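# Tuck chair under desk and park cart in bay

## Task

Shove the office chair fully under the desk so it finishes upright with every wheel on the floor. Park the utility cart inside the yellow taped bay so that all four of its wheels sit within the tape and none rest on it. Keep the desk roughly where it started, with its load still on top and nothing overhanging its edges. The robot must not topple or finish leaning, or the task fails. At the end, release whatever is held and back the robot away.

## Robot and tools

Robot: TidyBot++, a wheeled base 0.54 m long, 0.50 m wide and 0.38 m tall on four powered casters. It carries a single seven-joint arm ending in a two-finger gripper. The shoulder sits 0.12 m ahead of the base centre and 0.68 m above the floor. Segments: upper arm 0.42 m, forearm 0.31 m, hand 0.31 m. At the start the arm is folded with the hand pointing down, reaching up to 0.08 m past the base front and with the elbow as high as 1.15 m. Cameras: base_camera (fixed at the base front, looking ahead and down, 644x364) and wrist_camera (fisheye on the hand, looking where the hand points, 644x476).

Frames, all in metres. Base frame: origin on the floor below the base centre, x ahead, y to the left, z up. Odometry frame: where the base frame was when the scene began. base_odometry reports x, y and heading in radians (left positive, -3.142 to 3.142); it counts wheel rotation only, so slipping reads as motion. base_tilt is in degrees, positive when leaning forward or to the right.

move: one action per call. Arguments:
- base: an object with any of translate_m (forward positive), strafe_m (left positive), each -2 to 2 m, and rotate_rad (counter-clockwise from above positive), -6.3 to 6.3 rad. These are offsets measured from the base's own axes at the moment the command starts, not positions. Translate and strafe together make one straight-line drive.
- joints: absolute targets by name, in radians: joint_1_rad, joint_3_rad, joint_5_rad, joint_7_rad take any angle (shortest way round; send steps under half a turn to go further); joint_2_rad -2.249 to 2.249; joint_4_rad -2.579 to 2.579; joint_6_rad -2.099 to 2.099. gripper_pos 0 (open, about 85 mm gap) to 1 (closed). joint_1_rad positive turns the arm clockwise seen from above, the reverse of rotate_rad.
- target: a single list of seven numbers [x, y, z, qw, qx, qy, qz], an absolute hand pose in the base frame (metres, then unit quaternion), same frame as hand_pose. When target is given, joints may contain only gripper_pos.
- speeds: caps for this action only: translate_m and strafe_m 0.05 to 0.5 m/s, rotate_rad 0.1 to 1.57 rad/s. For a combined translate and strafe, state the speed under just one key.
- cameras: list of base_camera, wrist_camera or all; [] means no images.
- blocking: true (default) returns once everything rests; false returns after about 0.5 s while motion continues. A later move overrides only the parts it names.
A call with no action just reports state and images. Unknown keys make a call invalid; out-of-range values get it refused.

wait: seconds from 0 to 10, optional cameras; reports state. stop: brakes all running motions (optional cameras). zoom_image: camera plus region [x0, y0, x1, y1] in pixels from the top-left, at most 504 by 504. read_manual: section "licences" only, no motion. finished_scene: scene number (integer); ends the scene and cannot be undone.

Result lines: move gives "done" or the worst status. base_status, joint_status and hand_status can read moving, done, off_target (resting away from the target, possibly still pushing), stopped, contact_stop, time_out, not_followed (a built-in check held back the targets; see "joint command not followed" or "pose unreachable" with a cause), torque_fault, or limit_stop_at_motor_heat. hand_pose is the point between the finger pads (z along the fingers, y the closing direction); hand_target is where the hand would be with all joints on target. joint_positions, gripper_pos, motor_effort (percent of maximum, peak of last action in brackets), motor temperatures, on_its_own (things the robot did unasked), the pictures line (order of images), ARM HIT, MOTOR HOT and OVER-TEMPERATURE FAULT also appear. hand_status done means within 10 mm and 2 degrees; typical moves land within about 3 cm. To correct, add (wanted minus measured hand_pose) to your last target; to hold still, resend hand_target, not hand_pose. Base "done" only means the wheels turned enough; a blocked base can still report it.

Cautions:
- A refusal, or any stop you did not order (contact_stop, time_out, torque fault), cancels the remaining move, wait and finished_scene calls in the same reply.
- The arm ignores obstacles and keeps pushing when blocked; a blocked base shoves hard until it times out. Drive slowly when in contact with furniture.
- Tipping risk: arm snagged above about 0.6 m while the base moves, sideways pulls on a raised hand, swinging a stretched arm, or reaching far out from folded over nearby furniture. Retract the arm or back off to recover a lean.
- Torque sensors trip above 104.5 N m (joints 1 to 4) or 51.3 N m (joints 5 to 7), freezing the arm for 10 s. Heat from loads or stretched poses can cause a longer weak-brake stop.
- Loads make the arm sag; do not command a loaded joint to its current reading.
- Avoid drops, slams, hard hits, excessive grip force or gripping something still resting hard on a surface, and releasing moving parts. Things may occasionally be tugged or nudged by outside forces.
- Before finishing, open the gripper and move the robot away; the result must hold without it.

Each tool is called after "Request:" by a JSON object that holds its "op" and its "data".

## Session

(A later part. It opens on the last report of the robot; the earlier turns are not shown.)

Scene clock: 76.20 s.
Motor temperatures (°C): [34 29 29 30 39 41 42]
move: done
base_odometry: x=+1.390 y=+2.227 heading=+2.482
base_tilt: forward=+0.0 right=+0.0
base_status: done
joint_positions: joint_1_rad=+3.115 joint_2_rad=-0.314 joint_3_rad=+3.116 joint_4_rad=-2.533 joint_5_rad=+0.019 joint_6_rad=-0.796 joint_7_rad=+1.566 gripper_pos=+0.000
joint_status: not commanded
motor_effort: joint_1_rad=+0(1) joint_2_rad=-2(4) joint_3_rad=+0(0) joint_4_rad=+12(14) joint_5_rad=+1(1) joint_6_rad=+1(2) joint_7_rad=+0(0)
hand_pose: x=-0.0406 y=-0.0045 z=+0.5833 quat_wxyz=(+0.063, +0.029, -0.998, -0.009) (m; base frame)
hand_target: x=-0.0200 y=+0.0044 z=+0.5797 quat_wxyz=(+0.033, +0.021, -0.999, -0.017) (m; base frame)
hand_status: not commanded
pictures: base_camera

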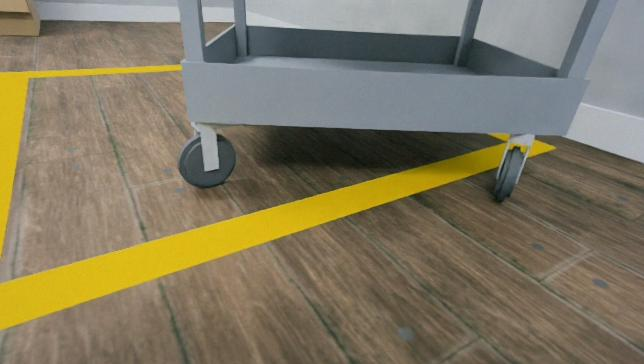

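Request:
{"op": "move", "data": {"base": {"strafe_m":-0.51}, "cameras": []}}

Request:
{"op": "move", "data": {"base": {"rotate_rad":0.8}, "cameras": []}}

Request:
{"op": "move", "data": {"base": {"strafe_m":-0.36}, "cameras": ["base_camera"]}}

Scene clock: 79.37 s.
Motor temperatures (°C): [34 29 29 30 39 41 42]
move: done
base_odometry: x=+1.703 y=+2.630 heading=+2.481
base_tilt: forward=+0.0 right=+0.0
base_status: done
joint_positions: joint_1_rad=+3.115 joint_2_rad=-0.314 joint_3_rad=+3.116 joint_4_rad=-2.533 joint_5_rad=+0.019 joint_6_rad=-0.796 joint_7_rad=+1.566 gripper_pos=+0.000
joint_status: not commanded
motor_effort: joint_1_rad=+0(1) joint_2_rad=-2(2) joint_3_rad=+0(1) joint_4_rad=+12(13) joint_5_rad=+1(2) joint_6_rad=+1(1) joint_7_rad=+0(0)
hand_pose: x=-0.0406 y=-0.0045 z=+0.5833 quat_wxyz=(+0.063, +0.029, -0.998, -0.009) (m; base frame)
hand_target: x=-0.0200 y=+0.0044 z=+0.5797 quat_wxyz=(+0.033, +0.021, -0.999, -0.017) (m; base frame)
hand_status: not commanded
pictures: none
No camera images: "cameras" was empty.

Scene clock: 81.07 s.
Motor temperatures (°C): [34 29 29 30 39 41 42]
move: done
base_odometry: x=+1.703 y=+2.630 heading=-3.003
base_tilt: forward=+0.0 right=+0.1
base_status: done
joint_positions: joint_1_rad=+3.115 joint_2_rad=-0.314 joint_3_rad=+3.116 joint_4_rad=-2.533 joint_5_rad=+0.019 joint_6_rad=-0.796 joint_7_rad=+1.566 gripper_pos=+0.000
joint_status: not commanded
motor_effort: joint_1_rad=+0(1) joint_2_rad=-2(2) joint_3_rad=+0(1) joint_4_rad=+13(13) joint_5_rad=+0(1) joint_6_rad=+1(1) joint_7_rad=+0(0)
hand_pose: x=-0.0406 y=-0.0045 z=+0.5833 quat_wxyz=(+0.063, +0.029, -0.998, -0.009) (m; base frame)
hand_target: x=-0.0200 y=+0.0044 z=+0.5797 quat_wxyz=(+0.033, +0.021, -0.999, -0.017) (m; base frame)
hand_status: not commanded
pictures: none
No camera images: "cameras" was empty.

Scene clock: 83.10 s.
Motor temperatures (°C): [34 29 29 30 39 41 42]
move: done
base_odometry: x=+1.653 y=+2.987 heading=-3.002
base_tilt: forward=+0.1 right=+0.1
base_status: done
joint_positions: joint_1_rad=+3.115 joint_2_rad=-0.314 joint_3_rad=+3.116 joint_4_rad=-2.533 joint_5_rad=+0.019 joint_6_rad=-0.796 joint_7_rad=+1.566 gripper_pos=+0.000
joint_status: not commanded
motor_effort: joint_1_rad=+0(1) joint_2_rad=-1(2) joint_3_rad=+0(1) joint_4_rad=+13(13) joint_5_rad=+1(1) joint_6_rad=+1(1) joint_7_rad=+0(0)
hand_pose: x=-0.0406 y=-0.0045 z=+0.5833 quat_wxyz=(+0.063, +0.029, -0.998, -0.009) (m; base frame)
hand_target: x=-0.0200 y=+0.0044 z=+0.5797 quat_wxyz=(+0.033, +0.021, -0.999, -0.017) (m; base frame)
hand_status: not commanded
pictures: base_camera

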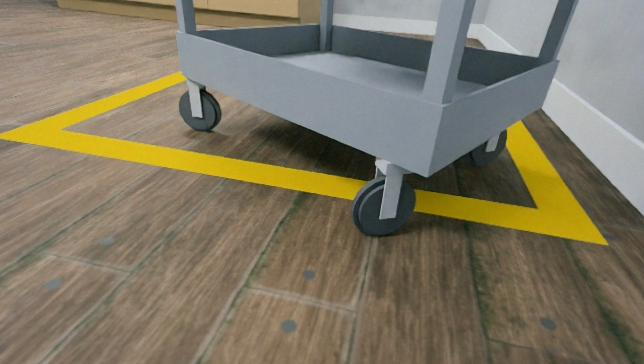

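Request:
{"op": "move", "data": {"base": {"translate_m":0.7}, "speeds": {"translate_m":0.25}, "cameras": ["base_camera"]}}

Request:
{"op": "move", "data": {"base": {"translate_m":-0.45}, "cameras": ["base_camera"]}}

Scene clock: 87.17 s.
Motor temperatures (°C): [34 29 29 30 39 41 42]
move: done
base_odometry: x=+0.960 y=+2.889 heading=-3.002
base_tilt: forward=+0.0 right=+0.0
base_status: done
joint_positions: joint_1_rad=+3.116 joint_2_rad=-0.315 joint_3_rad=+3.116 joint_4_rad=-2.534 joint_5_rad=+0.019 joint_6_rad=-0.798 joint_7_rad=+1.566 gripper_pos=+0.000
joint_status: not commanded
motor_effort: joint_1_rad=+0(1) joint_2_rad=-2(6) joint_3_rad=+0(1) joint_4_rad=+12(15) joint_5_rad=+1(1) joint_6_rad=+1(2) joint_7_rad=+0(1)
hand_pose: x=-0.0396 y=-0.0042 z=+0.5832 quat_wxyz=(+0.063, +0.029, -0.998, -0.009) (m; base frame)
hand_target: x=-0.0200 y=+0.0044 z=+0.5797 quat_wxyz=(+0.033, +0.021, -0.999, -0.017) (m; base frame)
hand_status: not commanded
pictures: base_camera

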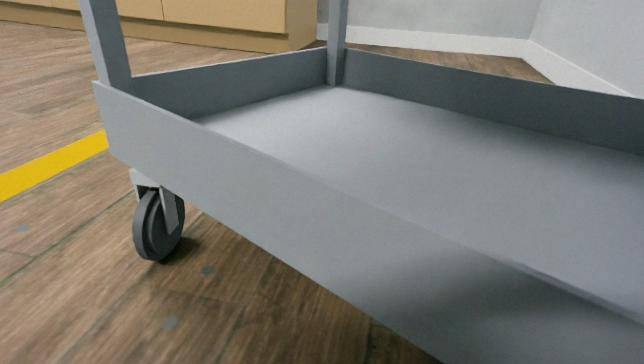

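Scene clock: 89.50 s.
Motor temperatures (°C): [34 29 29 30 39 41 42]
move: done
base_odometry: x=+1.406 y=+2.952 heading=-3.003
base_tilt: forward=+0.1 right=+0.1
base_status: done
joint_positions: joint_1_rad=+3.116 joint_2_rad=-0.316 joint_3_rad=+3.116 joint_4_rad=-2.535 joint_5_rad=+0.019 joint_6_rad=-0.798 joint_7_rad=+1.566 gripper_pos=+0.000
joint_status: not commanded
motor_effort: joint_1_rad=+0(1) joint_2_rad=-1(4) joint_3_rad=+0(0) joint_4_rad=+13(14) joint_5_rad=+1(1) joint_6_rad=+1(2) joint_7_rad=+0(0)
hand_pose: x=-0.0394 y=-0.0042 z=+0.5831 quat_wxyz=(+0.062, +0.029, -0.998, -0.009) (m; base frame)
hand_target: x=-0.0200 y=+0.0044 z=+0.5797 quat_wxyz=(+0.033, +0.021, -0.999, -0.017) (m; base frame)
hand_status: not commanded
pictures: base_camera

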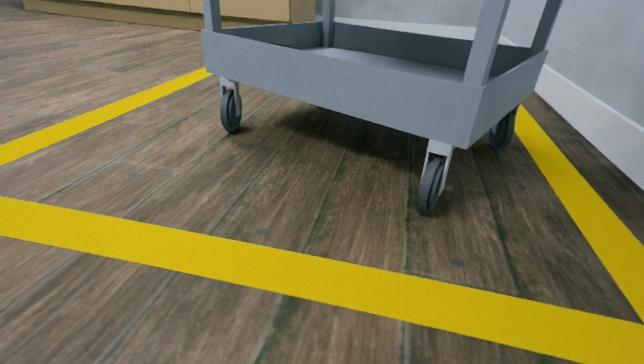

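Request:
{"op": "move", "data": {"base": {"translate_m":0.10,"strafe_m":0.81}, "cameras": []}}

Request:
{"op": "move", "data": {"base": {"rotate_rad":3.12}, "cameras": ["base_camera"]}}

Request:
{"op": "move", "data": {"base": {"translate_m":-0.95,"strafe_m":-0.2}, "cameras": []}}

Request:
{"op": "move", "data": {"base": {"translate_m":-0.16,"strafe_m":-0.78}, "cameras": ["base_camera"]}}

Scene clock: 93.30 s.
Motor temperatures (°C): [34 29 29 30 39 41 42]
move: done
base_odometry: x=+1.419 y=+2.136 heading=-3.002
base_tilt: forward=+0.0 right=-0.1
base_status: done
joint_positions: joint_1_rad=+3.116 joint_2_rad=-0.316 joint_3_rad=+3.116 joint_4_rad=-2.535 joint_5_rad=+0.019 joint_6_rad=-0.798 joint_7_rad=+1.566 gripper_pos=+0.000
joint_status: not commanded
motor_effort: joint_1_rad=+0(1) joint_2_rad=-1(2) joint_3_rad=+0(1) joint_4_rad=+13(13) joint_5_rad=+1(1) joint_6_rad=+1(1) joint_7_rad=+0(0)
hand_pose: x=-0.0394 y=-0.0041 z=+0.5831 quat_wxyz=(+0.062, +0.029, -0.998, -0.009) (m; base frame)
hand_target: x=-0.0200 y=+0.0044 z=+0.5797 quat_wxyz=(+0.033, +0.021, -0.999, -0.017) (m; base frame)
hand_status: not commanded
pictures: none
No camera images: "cameras" was empty.

Scene clock: 96.57 s.
Motor temperatures (°C): [34 29 29 30 39 41 42]
move: done
base_odometry: x=+1.419 y=+2.136 heading=+0.117
base_tilt: forward=+0.1 right=+0.0
base_status: done
joint_positions: joint_1_rad=+3.116 joint_2_rad=-0.316 joint_3_rad=+3.116 joint_4_rad=-2.535 joint_5_rad=+0.019 joint_6_rad=-0.798 joint_7_rad=+1.566 gripper_pos=+0.000
joint_status: not commanded
motor_effort: joint_1_rad=+0(1) joint_2_rad=-1(2) joint_3_rad=+0(0) joint_4_rad=+12(13) joint_5_rad=+1(1) joint_6_rad=+1(1) joint_7_rad=+0(1)
hand_pose: x=-0.0394 y=-0.0041 z=+0.5831 quat_wxyz=(+0.062, +0.029, -0.998, -0.009) (m; base frame)
hand_target: x=-0.0200 y=+0.0044 z=+0.5797 quat_wxyz=(+0.033, +0.021, -0.999, -0.017) (m; base frame)
hand_status: not commanded
pictures: base_camera

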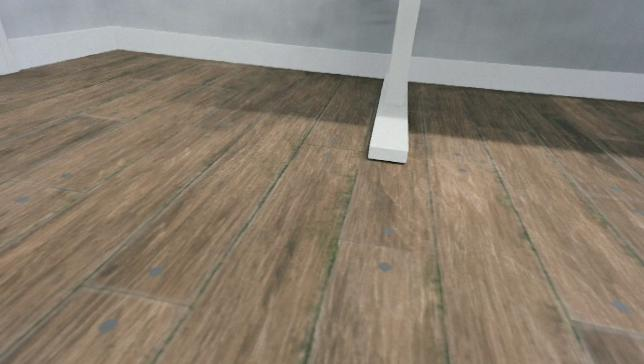

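Scene clock: 99.70 s.
Motor temperatures (°C): [34 29 29 30 39 41 42]
move: done
base_odometry: x=+0.499 y=+1.826 heading=+0.117
base_tilt: forward=+0.0 right=+0.1
base_status: done
joint_positions: joint_1_rad=+3.116 joint_2_rad=-0.316 joint_3_rad=+3.116 joint_4_rad=-2.535 joint_5_rad=+0.019 joint_6_rad=-0.798 joint_7_rad=+1.566 gripper_pos=+0.000
joint_status: not commanded
motor_effort: joint_1_rad=+0(1) joint_2_rad=-2(3) joint_3_rad=+0(0) joint_4_rad=+12(14) joint_5_rad=+1(1) joint_6_rad=+1(2) joint_7_rad=+0(0)
hand_pose: x=-0.0394 y=-0.0041 z=+0.5831 quat_wxyz=(+0.062, +0.029, -0.998, -0.009) (m; base frame)
hand_target: x=-0.0200 y=+0.0044 z=+0.5797 quat_wxyz=(+0.033, +0.021, -0.999, -0.017) (m; base frame)
hand_status: not commanded
pictures: none
No camera images: "cameras" was empty.

Scene clock: 102.63 s.
Motor temperatures (°C): [34 29 29 30 39 41 42]
move: done
base_odometry: x=+0.431 y=+1.033 heading=+0.117
base_tilt: forward=+0.1 right=+0.1
base_status: done
joint_positions: joint_1_rad=+3.116 joint_2_rad=-0.316 joint_3_rad=+3.116 joint_4_rad=-2.535 joint_5_rad=+0.019 joint_6_rad=-0.798 joint_7_rad=+1.566 gripper_pos=+0.000
joint_status: not commanded
motor_effort: joint_1_rad=+0(1) joint_2_rad=-2(2) joint_3_rad=+0(1) joint_4_rad=+13(13) joint_5_rad=+1(1) joint_6_rad=+1(1) joint_7_rad=+0(1)
hand_pose: x=-0.0394 y=-0.0041 z=+0.5831 quat_wxyz=(+0.062, +0.029, -0.998, -0.009) (m; base frame)
hand_target: x=-0.0200 y=+0.0044 z=+0.5797 quat_wxyz=(+0.033, +0.021, -0.999, -0.017) (m; base frame)
hand_status: not commanded
pictures: base_camera

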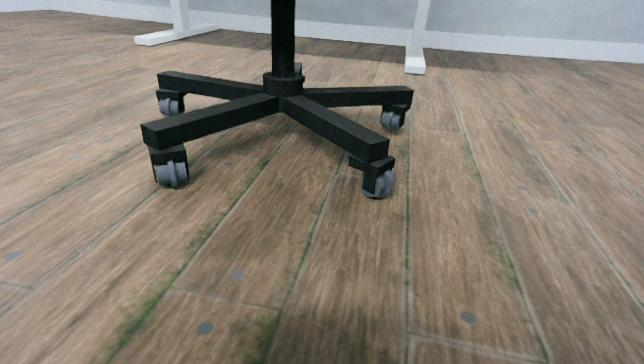

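Request:
{"op": "move", "data": {"joints": {"joint_1_rad":0.0,"joint_6_rad":0.2}, "base": {"strafe_m":0.08,"rotate_rad":0.06}}}

Scene clock: 106.87 s.
Motor temperatures (°C): [34 29 29 30 39 41 42]
move: done
base_odometry: x=+0.421 y=+1.112 heading=+0.178
base_tilt: forward=+0.0 right=+0.0
base_status: done
joint_positions: joint_1_rad=+0.029 joint_2_rad=-0.316 joint_3_rad=+3.116 joint_4_rad=-2.535 joint_5_rad=+0.019 joint_6_rad=+0.132 joint_7_rad=+1.566 gripper_pos=+0.000
joint_status: all done
motor_effort: joint_1_rad=+0(2) joint_2_rad=-5(6) joint_3_rad=+0(1) joint_4_rad=+17(17) joint_5_rad=+0(1) joint_6_rad=+7(8) joint_7_rad=+0(1)
hand_pose: x=+0.5094 y=+0.0006 z=+0.7382 quat_wxyz=(+0.007, +0.864, +0.007, +0.503) (m; base frame)
hand_target: x=+0.5168 y=+0.0127 z=+0.7532 quat_wxyz=(+0.002, +0.848, +0.026, +0.529) (m; base frame)
hand_status: not commanded
pictures: base_camera, wrist_camera
camera_calibration:
wrist_camera: T_world_to_cam=[[0.0469484, -0.998876, 0.00653667, -0.0164321], [-0.492453, -0.0288383, -0.869861, 0.949628], [0.869072, 0.0376196, -0.493254, 0.0553601], [0, 0, 0, 1]] pos_world=[0.420307, 0.00888938, 0.853458]

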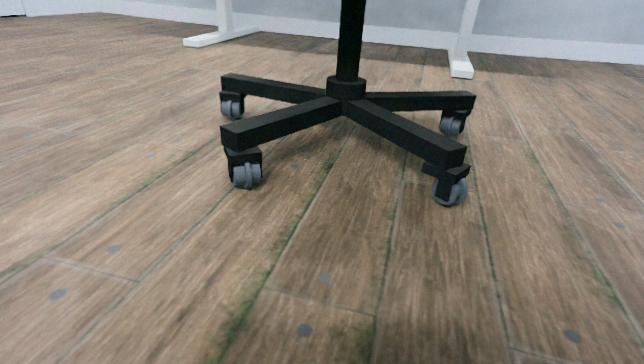

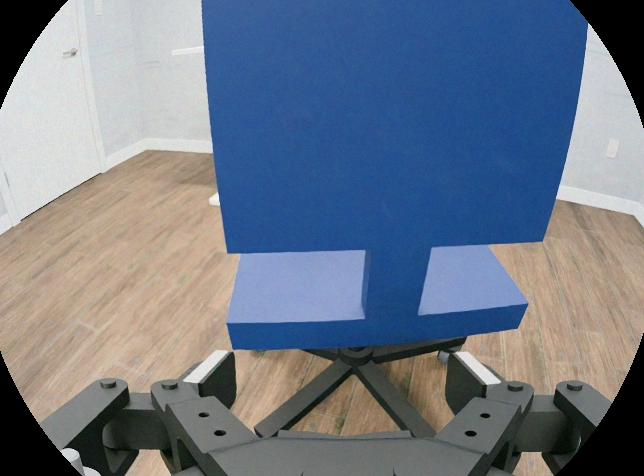

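Request:
{"op": "move", "data": {"joints": {"joint_1_rad":3.14,"joint_6_rad":-0.85}, "base": {"strafe_m":-0.09}, "cameras": []}}

Request:
{"op": "move", "data": {"base": {"translate_m":1.2}, "speeds": {"translate_m":0.3}, "cameras": ["base_camera"]}}

Scene clock: 111.13 s.
Motor temperatures (°C): [34 29 29 30 39 41 42]
move: done
base_odometry: x=+0.438 y=+1.024 heading=+0.178
base_tilt: forward=+0.1 right=+0.1
base_status: done
joint_positions: joint_1_rad=+3.110 joint_2_rad=-0.316 joint_3_rad=+3.116 joint_4_rad=-2.535 joint_5_rad=+0.019 joint_6_rad=-0.780 joint_7_rad=+1.566 gripper_pos=+0.000
joint_status: all done
motor_effort: joint_1_rad=+0(2) joint_2_rad=-2(6) joint_3_rad=+0(2) joint_4_rad=+13(17) joint_5_rad=+1(1) joint_6_rad=+1(8) joint_7_rad=+0(0)
hand_pose: x=-0.0449 y=-0.0055 z=+0.5838 quat_wxyz=(+0.072, +0.032, -0.997, -0.009) (m; base frame)
hand_target: x=-0.0200 y=+0.0044 z=+0.5797 quat_wxyz=(+0.033, +0.021, -0.999, -0.017) (m; base frame)
hand_status: not commanded
pictures: none
No camera images: "cameras" was empty.

Scene clock: 116.00 s.
Motor temperatures (°C): [34 29 29 30 39 41 42]
move: done
base_odometry: x=+1.619 y=+1.236 heading=+0.178
base_tilt: forward=+0.0 right=+0.0
base_status: done
joint_positions: joint_1_rad=+3.112 joint_2_rad=-0.316 joint_3_rad=+3.116 joint_4_rad=-2.535 joint_5_rad=+0.019 joint_6_rad=-0.788 joint_7_rad=+1.566 gripper_pos=+0.000
joint_status: not commanded
motor_effort: joint_1_rad=-1(1) joint_2_rad=-2(5) joint_3_rad=+0(1) joint_4_rad=+12(15) joint_5_rad=+0(1) joint_6_rad=+1(2) joint_7_rad=+0(0)
hand_pose: x=-0.0422 y=-0.0049 z=+0.5834 quat_wxyz=(+0.067, +0.031, -0.997, -0.009) (m; base frame)
hand_target: x=-0.0200 y=+0.0044 z=+0.5797 quat_wxyz=(+0.033, +0.021, -0.999, -0.017) (m; base frame)
hand_status: not commanded
pictures: base_camera

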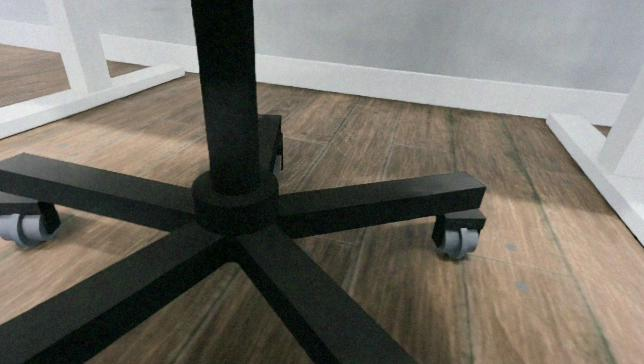

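Request:
{"op": "move", "data": {"base": {"translate_m":0.38,"strafe_m":0.08,"rotate_rad":-0.22}, "speeds": {"translate_m":0.15,"rotate_rad":0.1}, "cameras": ["base_camera"]}}

Request:
{"op": "move", "data": {"base": {"translate_m":-0.9}, "cameras": []}}

Request:
{"op": "move", "data": {"joints": {"joint_1_rad":0.0,"joint_6_rad":0.3}}}

Scene clock: 119.83 s.
Motor temperatures (°C): [34 29 29 30 39 41 42]
move: done
base_odometry: x=+1.978 y=+1.382 heading=-0.043
base_tilt: forward=+0.0 right=+0.0
base_status: done
joint_positions: joint_1_rad=+3.113 joint_2_rad=-0.292 joint_3_rad=+3.116 joint_4_rad=-2.536 joint_5_rad=+0.019 joint_6_rad=-0.791 joint_7_rad=+1.566 gripper_pos=+0.000
joint_status: not commanded
motor_effort: joint_1_rad=+1(3) joint_2_rad=-6(17) joint_3_rad=+0(2) joint_4_rad=+12(14) joint_5_rad=+1(1) joint_6_rad=+1(2) joint_7_rad=+0(1)
hand_pose: x=-0.0386 y=-0.0047 z=+0.5792 quat_wxyz=(+0.054, +0.031, -0.998, -0.009) (m; base frame)
hand_target: x=-0.0200 y=+0.0044 z=+0.5797 quat_wxyz=(+0.033, +0.021, -0.999, -0.017) (m; base frame)
hand_status: not commanded
pictures: base_camera

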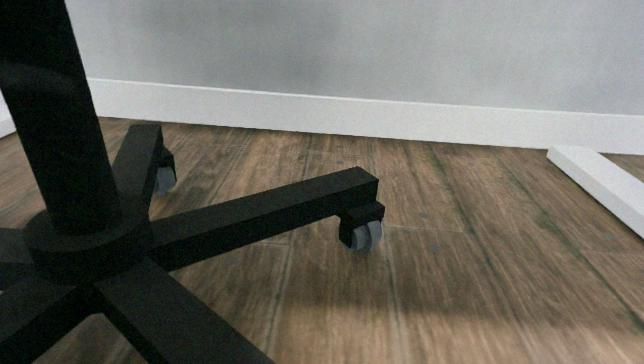

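Scene clock: 122.97 s.
Motor temperatures (°C): [34 29 29 30 39 41 42]
move: done
base_odometry: x=+1.079 y=+1.420 heading=-0.043
base_tilt: forward=+0.1 right=+0.0
base_status: done
joint_positions: joint_1_rad=+3.113 joint_2_rad=-0.317 joint_3_rad=+3.116 joint_4_rad=-2.536 joint_5_rad=+0.019 joint_6_rad=-0.791 joint_7_rad=+1.566 gripper_pos=+0.000
joint_status: not commanded
motor_effort: joint_1_rad=+0(1) joint_2_rad=-1(5) joint_3_rad=+0(1) joint_4_rad=+13(14) joint_5_rad=+1(1) joint_6_rad=+1(2) joint_7_rad=+0(0)
hand_pose: x=-0.0411 y=-0.0047 z=+0.5833 quat_wxyz=(+0.066, +0.030, -0.997, -0.009) (m; base frame)
hand_target: x=-0.0200 y=+0.0044 z=+0.5797 quat_wxyz=(+0.033, +0.021, -0.999, -0.017) (m; base frame)
hand_status: not commanded
pictures: none
No camera images: "cameras" was empty.

Scene clock: 126.90 s.
Motor temperatures (°C): [34 29 29 30 39 41 42]
move: done
base_odometry: x=+1.079 y=+1.420 heading=-0.043
base_tilt: forward=+0.0 right=+0.0
base_status: not commanded
joint_positions: joint_1_rad=+0.029 joint_2_rad=-0.317 joint_3_rad=+3.116 joint_4_rad=-2.536 joint_5_rad=+0.019 joint_6_rad=+0.232 joint_7_rad=+1.566 gripper_pos=+0.000
joint_status: all done
motor_effort: joint_1_rad=+0(2) joint_2_rad=-5(6) joint_3_rad=+0(1) joint_4_rad=+17(17) joint_5_rad=+1(1) joint_6_rad=+8(8) joint_7_rad=+0(0)
hand_pose: x=+0.5230 y=+0.0014 z=+0.7660 quat_wxyz=(+0.007, +0.838, +0.007, +0.546) (m; base frame)
hand_target: x=+0.5290 y=+0.0143 z=+0.7818 quat_wxyz=(+0.001, +0.821, +0.026, +0.571) (m; base frame)
hand_status: not commanded
pictures: base_camera, wrist_camera
camera_calibration:
wrist_camera: T_world_to_cam=[[0.0484628, -0.998767, 0.0107709, -0.0205312], [-0.402761, -0.0294088, -0.914833, 0.968067], [0.914021, 0.0399973, -0.40369, -0.0348415], [0, 0, 0, 1]] pos_world=[0.422741, 0.00935731, 0.871775]

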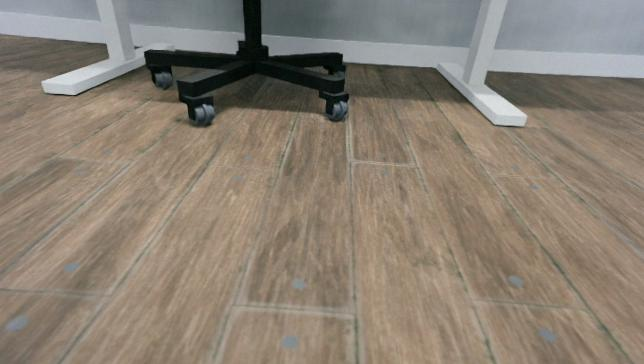

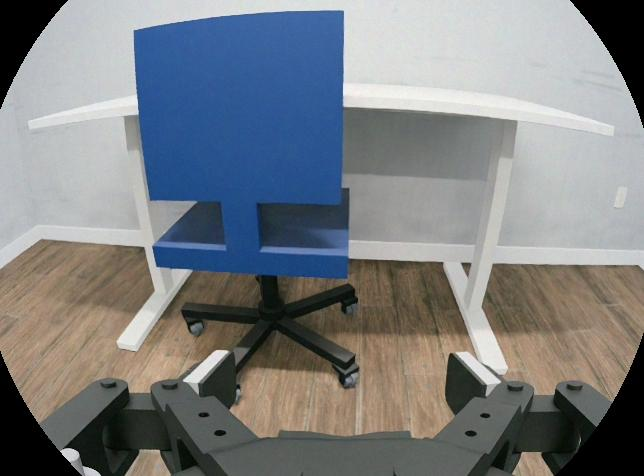

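Request:
{"op": "move", "data": {"joints": {"joint_1_rad":3.14,"joint_6_rad":-0.85}, "base": {"strafe_m":0.15,"rotate_rad":-0.08}, "cameras": []}}

Request:
{"op": "move", "data": {"base": {"translate_m":0.9}, "speeds": {"translate_m":0.3}, "cameras": ["base_camera"]}}

Request:
{"op": "move", "data": {"base": {"translate_m":0.12}, "speeds": {"translate_m":0.1}, "cameras": ["base_camera"]}}

Scene clock: 131.33 s.
Motor temperatures (°C): [34 29 29 30 39 41 42]
move: done
base_odometry: x=+1.085 y=+1.570 heading=-0.123
base_tilt: forward=+0.1 right=+0.1
base_status: done
joint_positions: joint_1_rad=+3.110 joint_2_rad=-0.317 joint_3_rad=+3.116 joint_4_rad=-2.536 joint_5_rad=+0.019 joint_6_rad=-0.780 joint_7_rad=+1.566 gripper_pos=+0.000
joint_status: all done
motor_effort: joint_1_rad=+0(2) joint_2_rad=-2(6) joint_3_rad=+0(2) joint_4_rad=+13(17) joint_5_rad=+0(1) joint_6_rad=+1(8) joint_7_rad=+0(1)
hand_pose: x=-0.0447 y=-0.0055 z=+0.5838 quat_wxyz=(+0.072, +0.032, -0.997, -0.009) (m; base frame)
hand_target: x=-0.0200 y=+0.0045 z=+0.5797 quat_wxyz=(+0.033, +0.021, -0.999, -0.017) (m; base frame)
hand_status: not commanded
pictures: none
No camera images: "cameras" was empty.

Scene clock: 135.57 s.
Motor temperatures (°C): [34 29 29 30 39 41 42]
move: done
base_odometry: x=+1.978 y=+1.460 heading=-0.123
base_tilt: forward=+0.0 right=+0.1
base_status: done
joint_positions: joint_1_rad=+3.115 joint_2_rad=-0.305 joint_3_rad=+3.116 joint_4_rad=-2.539 joint_5_rad=+0.020 joint_6_rad=-0.793 joint_7_rad=+1.566 gripper_pos=+0.000
joint_status: not commanded
motor_effort: joint_1_rad=+0(3) joint_2_rad=-2(13) joint_3_rad=+0(2) joint_4_rad=+12(19) joint_5_rad=+1(2) joint_6_rad=+1(4) joint_7_rad=+0(1)
hand_pose: x=-0.0376 y=-0.0042 z=+0.5803 quat_wxyz=(+0.057, +0.030, -0.998, -0.010) (m; base frame)
hand_target: x=-0.0200 y=+0.0045 z=+0.5797 quat_wxyz=(+0.033, +0.021, -0.999, -0.017) (m; base frame)
hand_status: not commanded
pictures: base_camera

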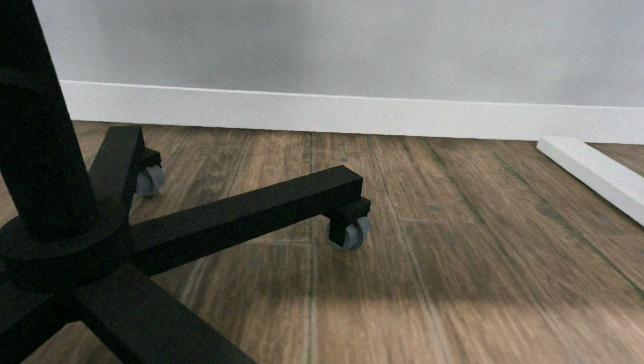

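Scene clock: 140.73 s.
Motor temperatures (°C): [34 29 29 30 39 41 42]
move: time_out
base_odometry: x=+2.094 y=+1.446 heading=-0.122
base_tilt: forward=+0.0 right=+0.1
base_status: translate_m time_out (by the wheels' count: +0.117 of +0.120)
joint_positions: joint_1_rad=+3.115 joint_2_rad=-0.151 joint_3_rad=+3.116 joint_4_rad=-2.539 joint_5_rad=+0.020 joint_6_rad=-0.794 joint_7_rad=+1.566 gripper_pos=+0.000
joint_status: not commanded
motor_effort: joint_1_rad=+2(6) joint_2_rad=-32(40) joint_3_rad=+2(4) joint_4_rad=+10(12) joint_5_rad=+1(1) joint_6_rad=+0(1) joint_7_rad=+0(1)
hand_pose: x=-0.0202 y=-0.0038 z=+0.5576 quat_wxyz=(-0.020, +0.031, -0.999, -0.009) (m; base frame)
hand_target: x=-0.0200 y=+0.0045 z=+0.5797 quat_wxyz=(+0.033, +0.021, -0.999, -0.017) (m; base frame)
hand_status: not commanded
pictures: base_camera

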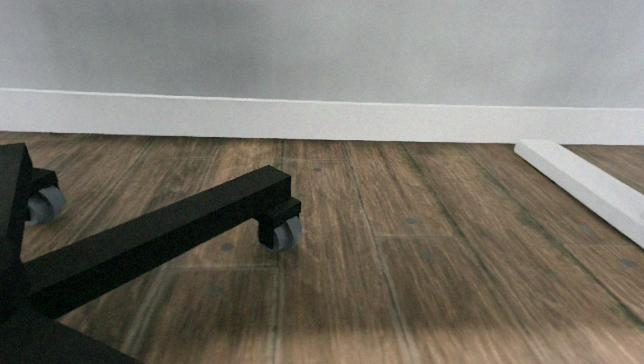

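Request:
{"op": "move", "data": {"base": {"translate_m":-1.0}, "cameras": []}}

Request:
{"op": "move", "data": {"joints": {"joint_1_rad":0.0,"joint_6_rad":0.3}}}

Scene clock: 144.43 s.
Motor temperatures (°C): [34 29 29 30 39 41 42]
move: done
base_odometry: x=+1.102 y=+1.568 heading=-0.123
base_tilt: forward=+0.0 right=+0.1
base_status: done
joint_positions: joint_1_rad=+3.116 joint_2_rad=-0.322 joint_3_rad=+3.116 joint_4_rad=-2.539 joint_5_rad=+0.020 joint_6_rad=-0.795 joint_7_rad=+1.566 gripper_pos=+0.000
joint_status: not commanded
motor_effort: joint_1_rad=+0(3) joint_2_rad=-2(38) joint_3_rad=+0(2) joint_4_rad=+12(14) joint_5_rad=+0(1) joint_6_rad=+1(2) joint_7_rad=+0(1)
hand_pose: x=-0.0391 y=-0.0041 z=+0.5831 quat_wxyz=(+0.066, +0.029, -0.997, -0.010) (m; base frame)
hand_target: x=-0.0200 y=+0.0045 z=+0.5797 quat_wxyz=(+0.033, +0.021, -0.999, -0.017) (m; base frame)
hand_status: not commanded
pictures: none
No camera images: "cameras" was empty.

Scene clock: 148.37 s.
Motor temperatures (°C): [34 29 29 30 39 41 42]
move: done
base_odometry: x=+1.102 y=+1.568 heading=-0.123
base_tilt: forward=+0.0 right=+0.1
base_status: not commanded
joint_positions: joint_1_rad=+0.029 joint_2_rad=-0.322 joint_3_rad=+3.116 joint_4_rad=-2.539 joint_5_rad=+0.020 joint_6_rad=+0.232 joint_7_rad=+1.566 gripper_pos=+0.000
joint_status: all done
motor_effort: joint_1_rad=-1(2) joint_2_rad=-5(6) joint_3_rad=+0(1) joint_4_rad=+17(17) joint_5_rad=+1(1) joint_6_rad=+8(8) joint_7_rad=+0(0)
hand_pose: x=+0.5216 y=+0.0017 z=+0.7664 quat_wxyz=(+0.007, +0.837, +0.008, +0.547) (m; base frame)
hand_target: x=+0.5290 y=+0.0143 z=+0.7818 quat_wxyz=(+0.001, +0.821, +0.026, +0.571) (m; base frame)
hand_status: not commanded
pictures: base_camera, wrist_camera
camera_calibration:
wrist_camera: T_world_to_cam=[[0.0496316, -0.998697, 0.0118604, -0.0215199], [-0.400805, -0.0307927, -0.915646, 0.967527], [0.914818, 0.0406912, -0.401811, -0.0352431], [0, 0, 0, 1]] pos_world=[0.421099, 0.00973498, 0.872006]

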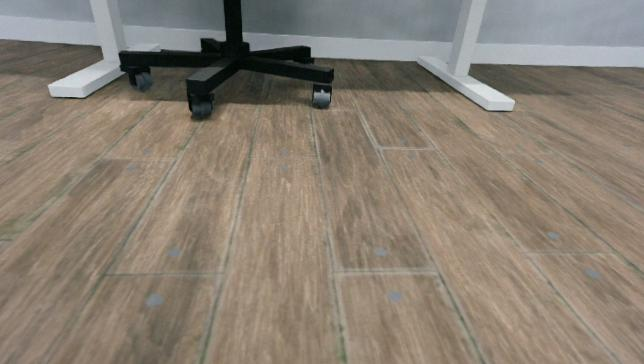

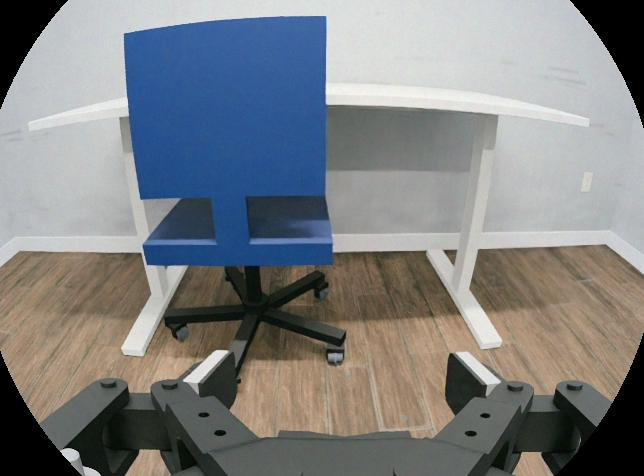

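Request:
{"op": "finished_scene", "data": {"scene": 2}}

The scene is finished: the task was done.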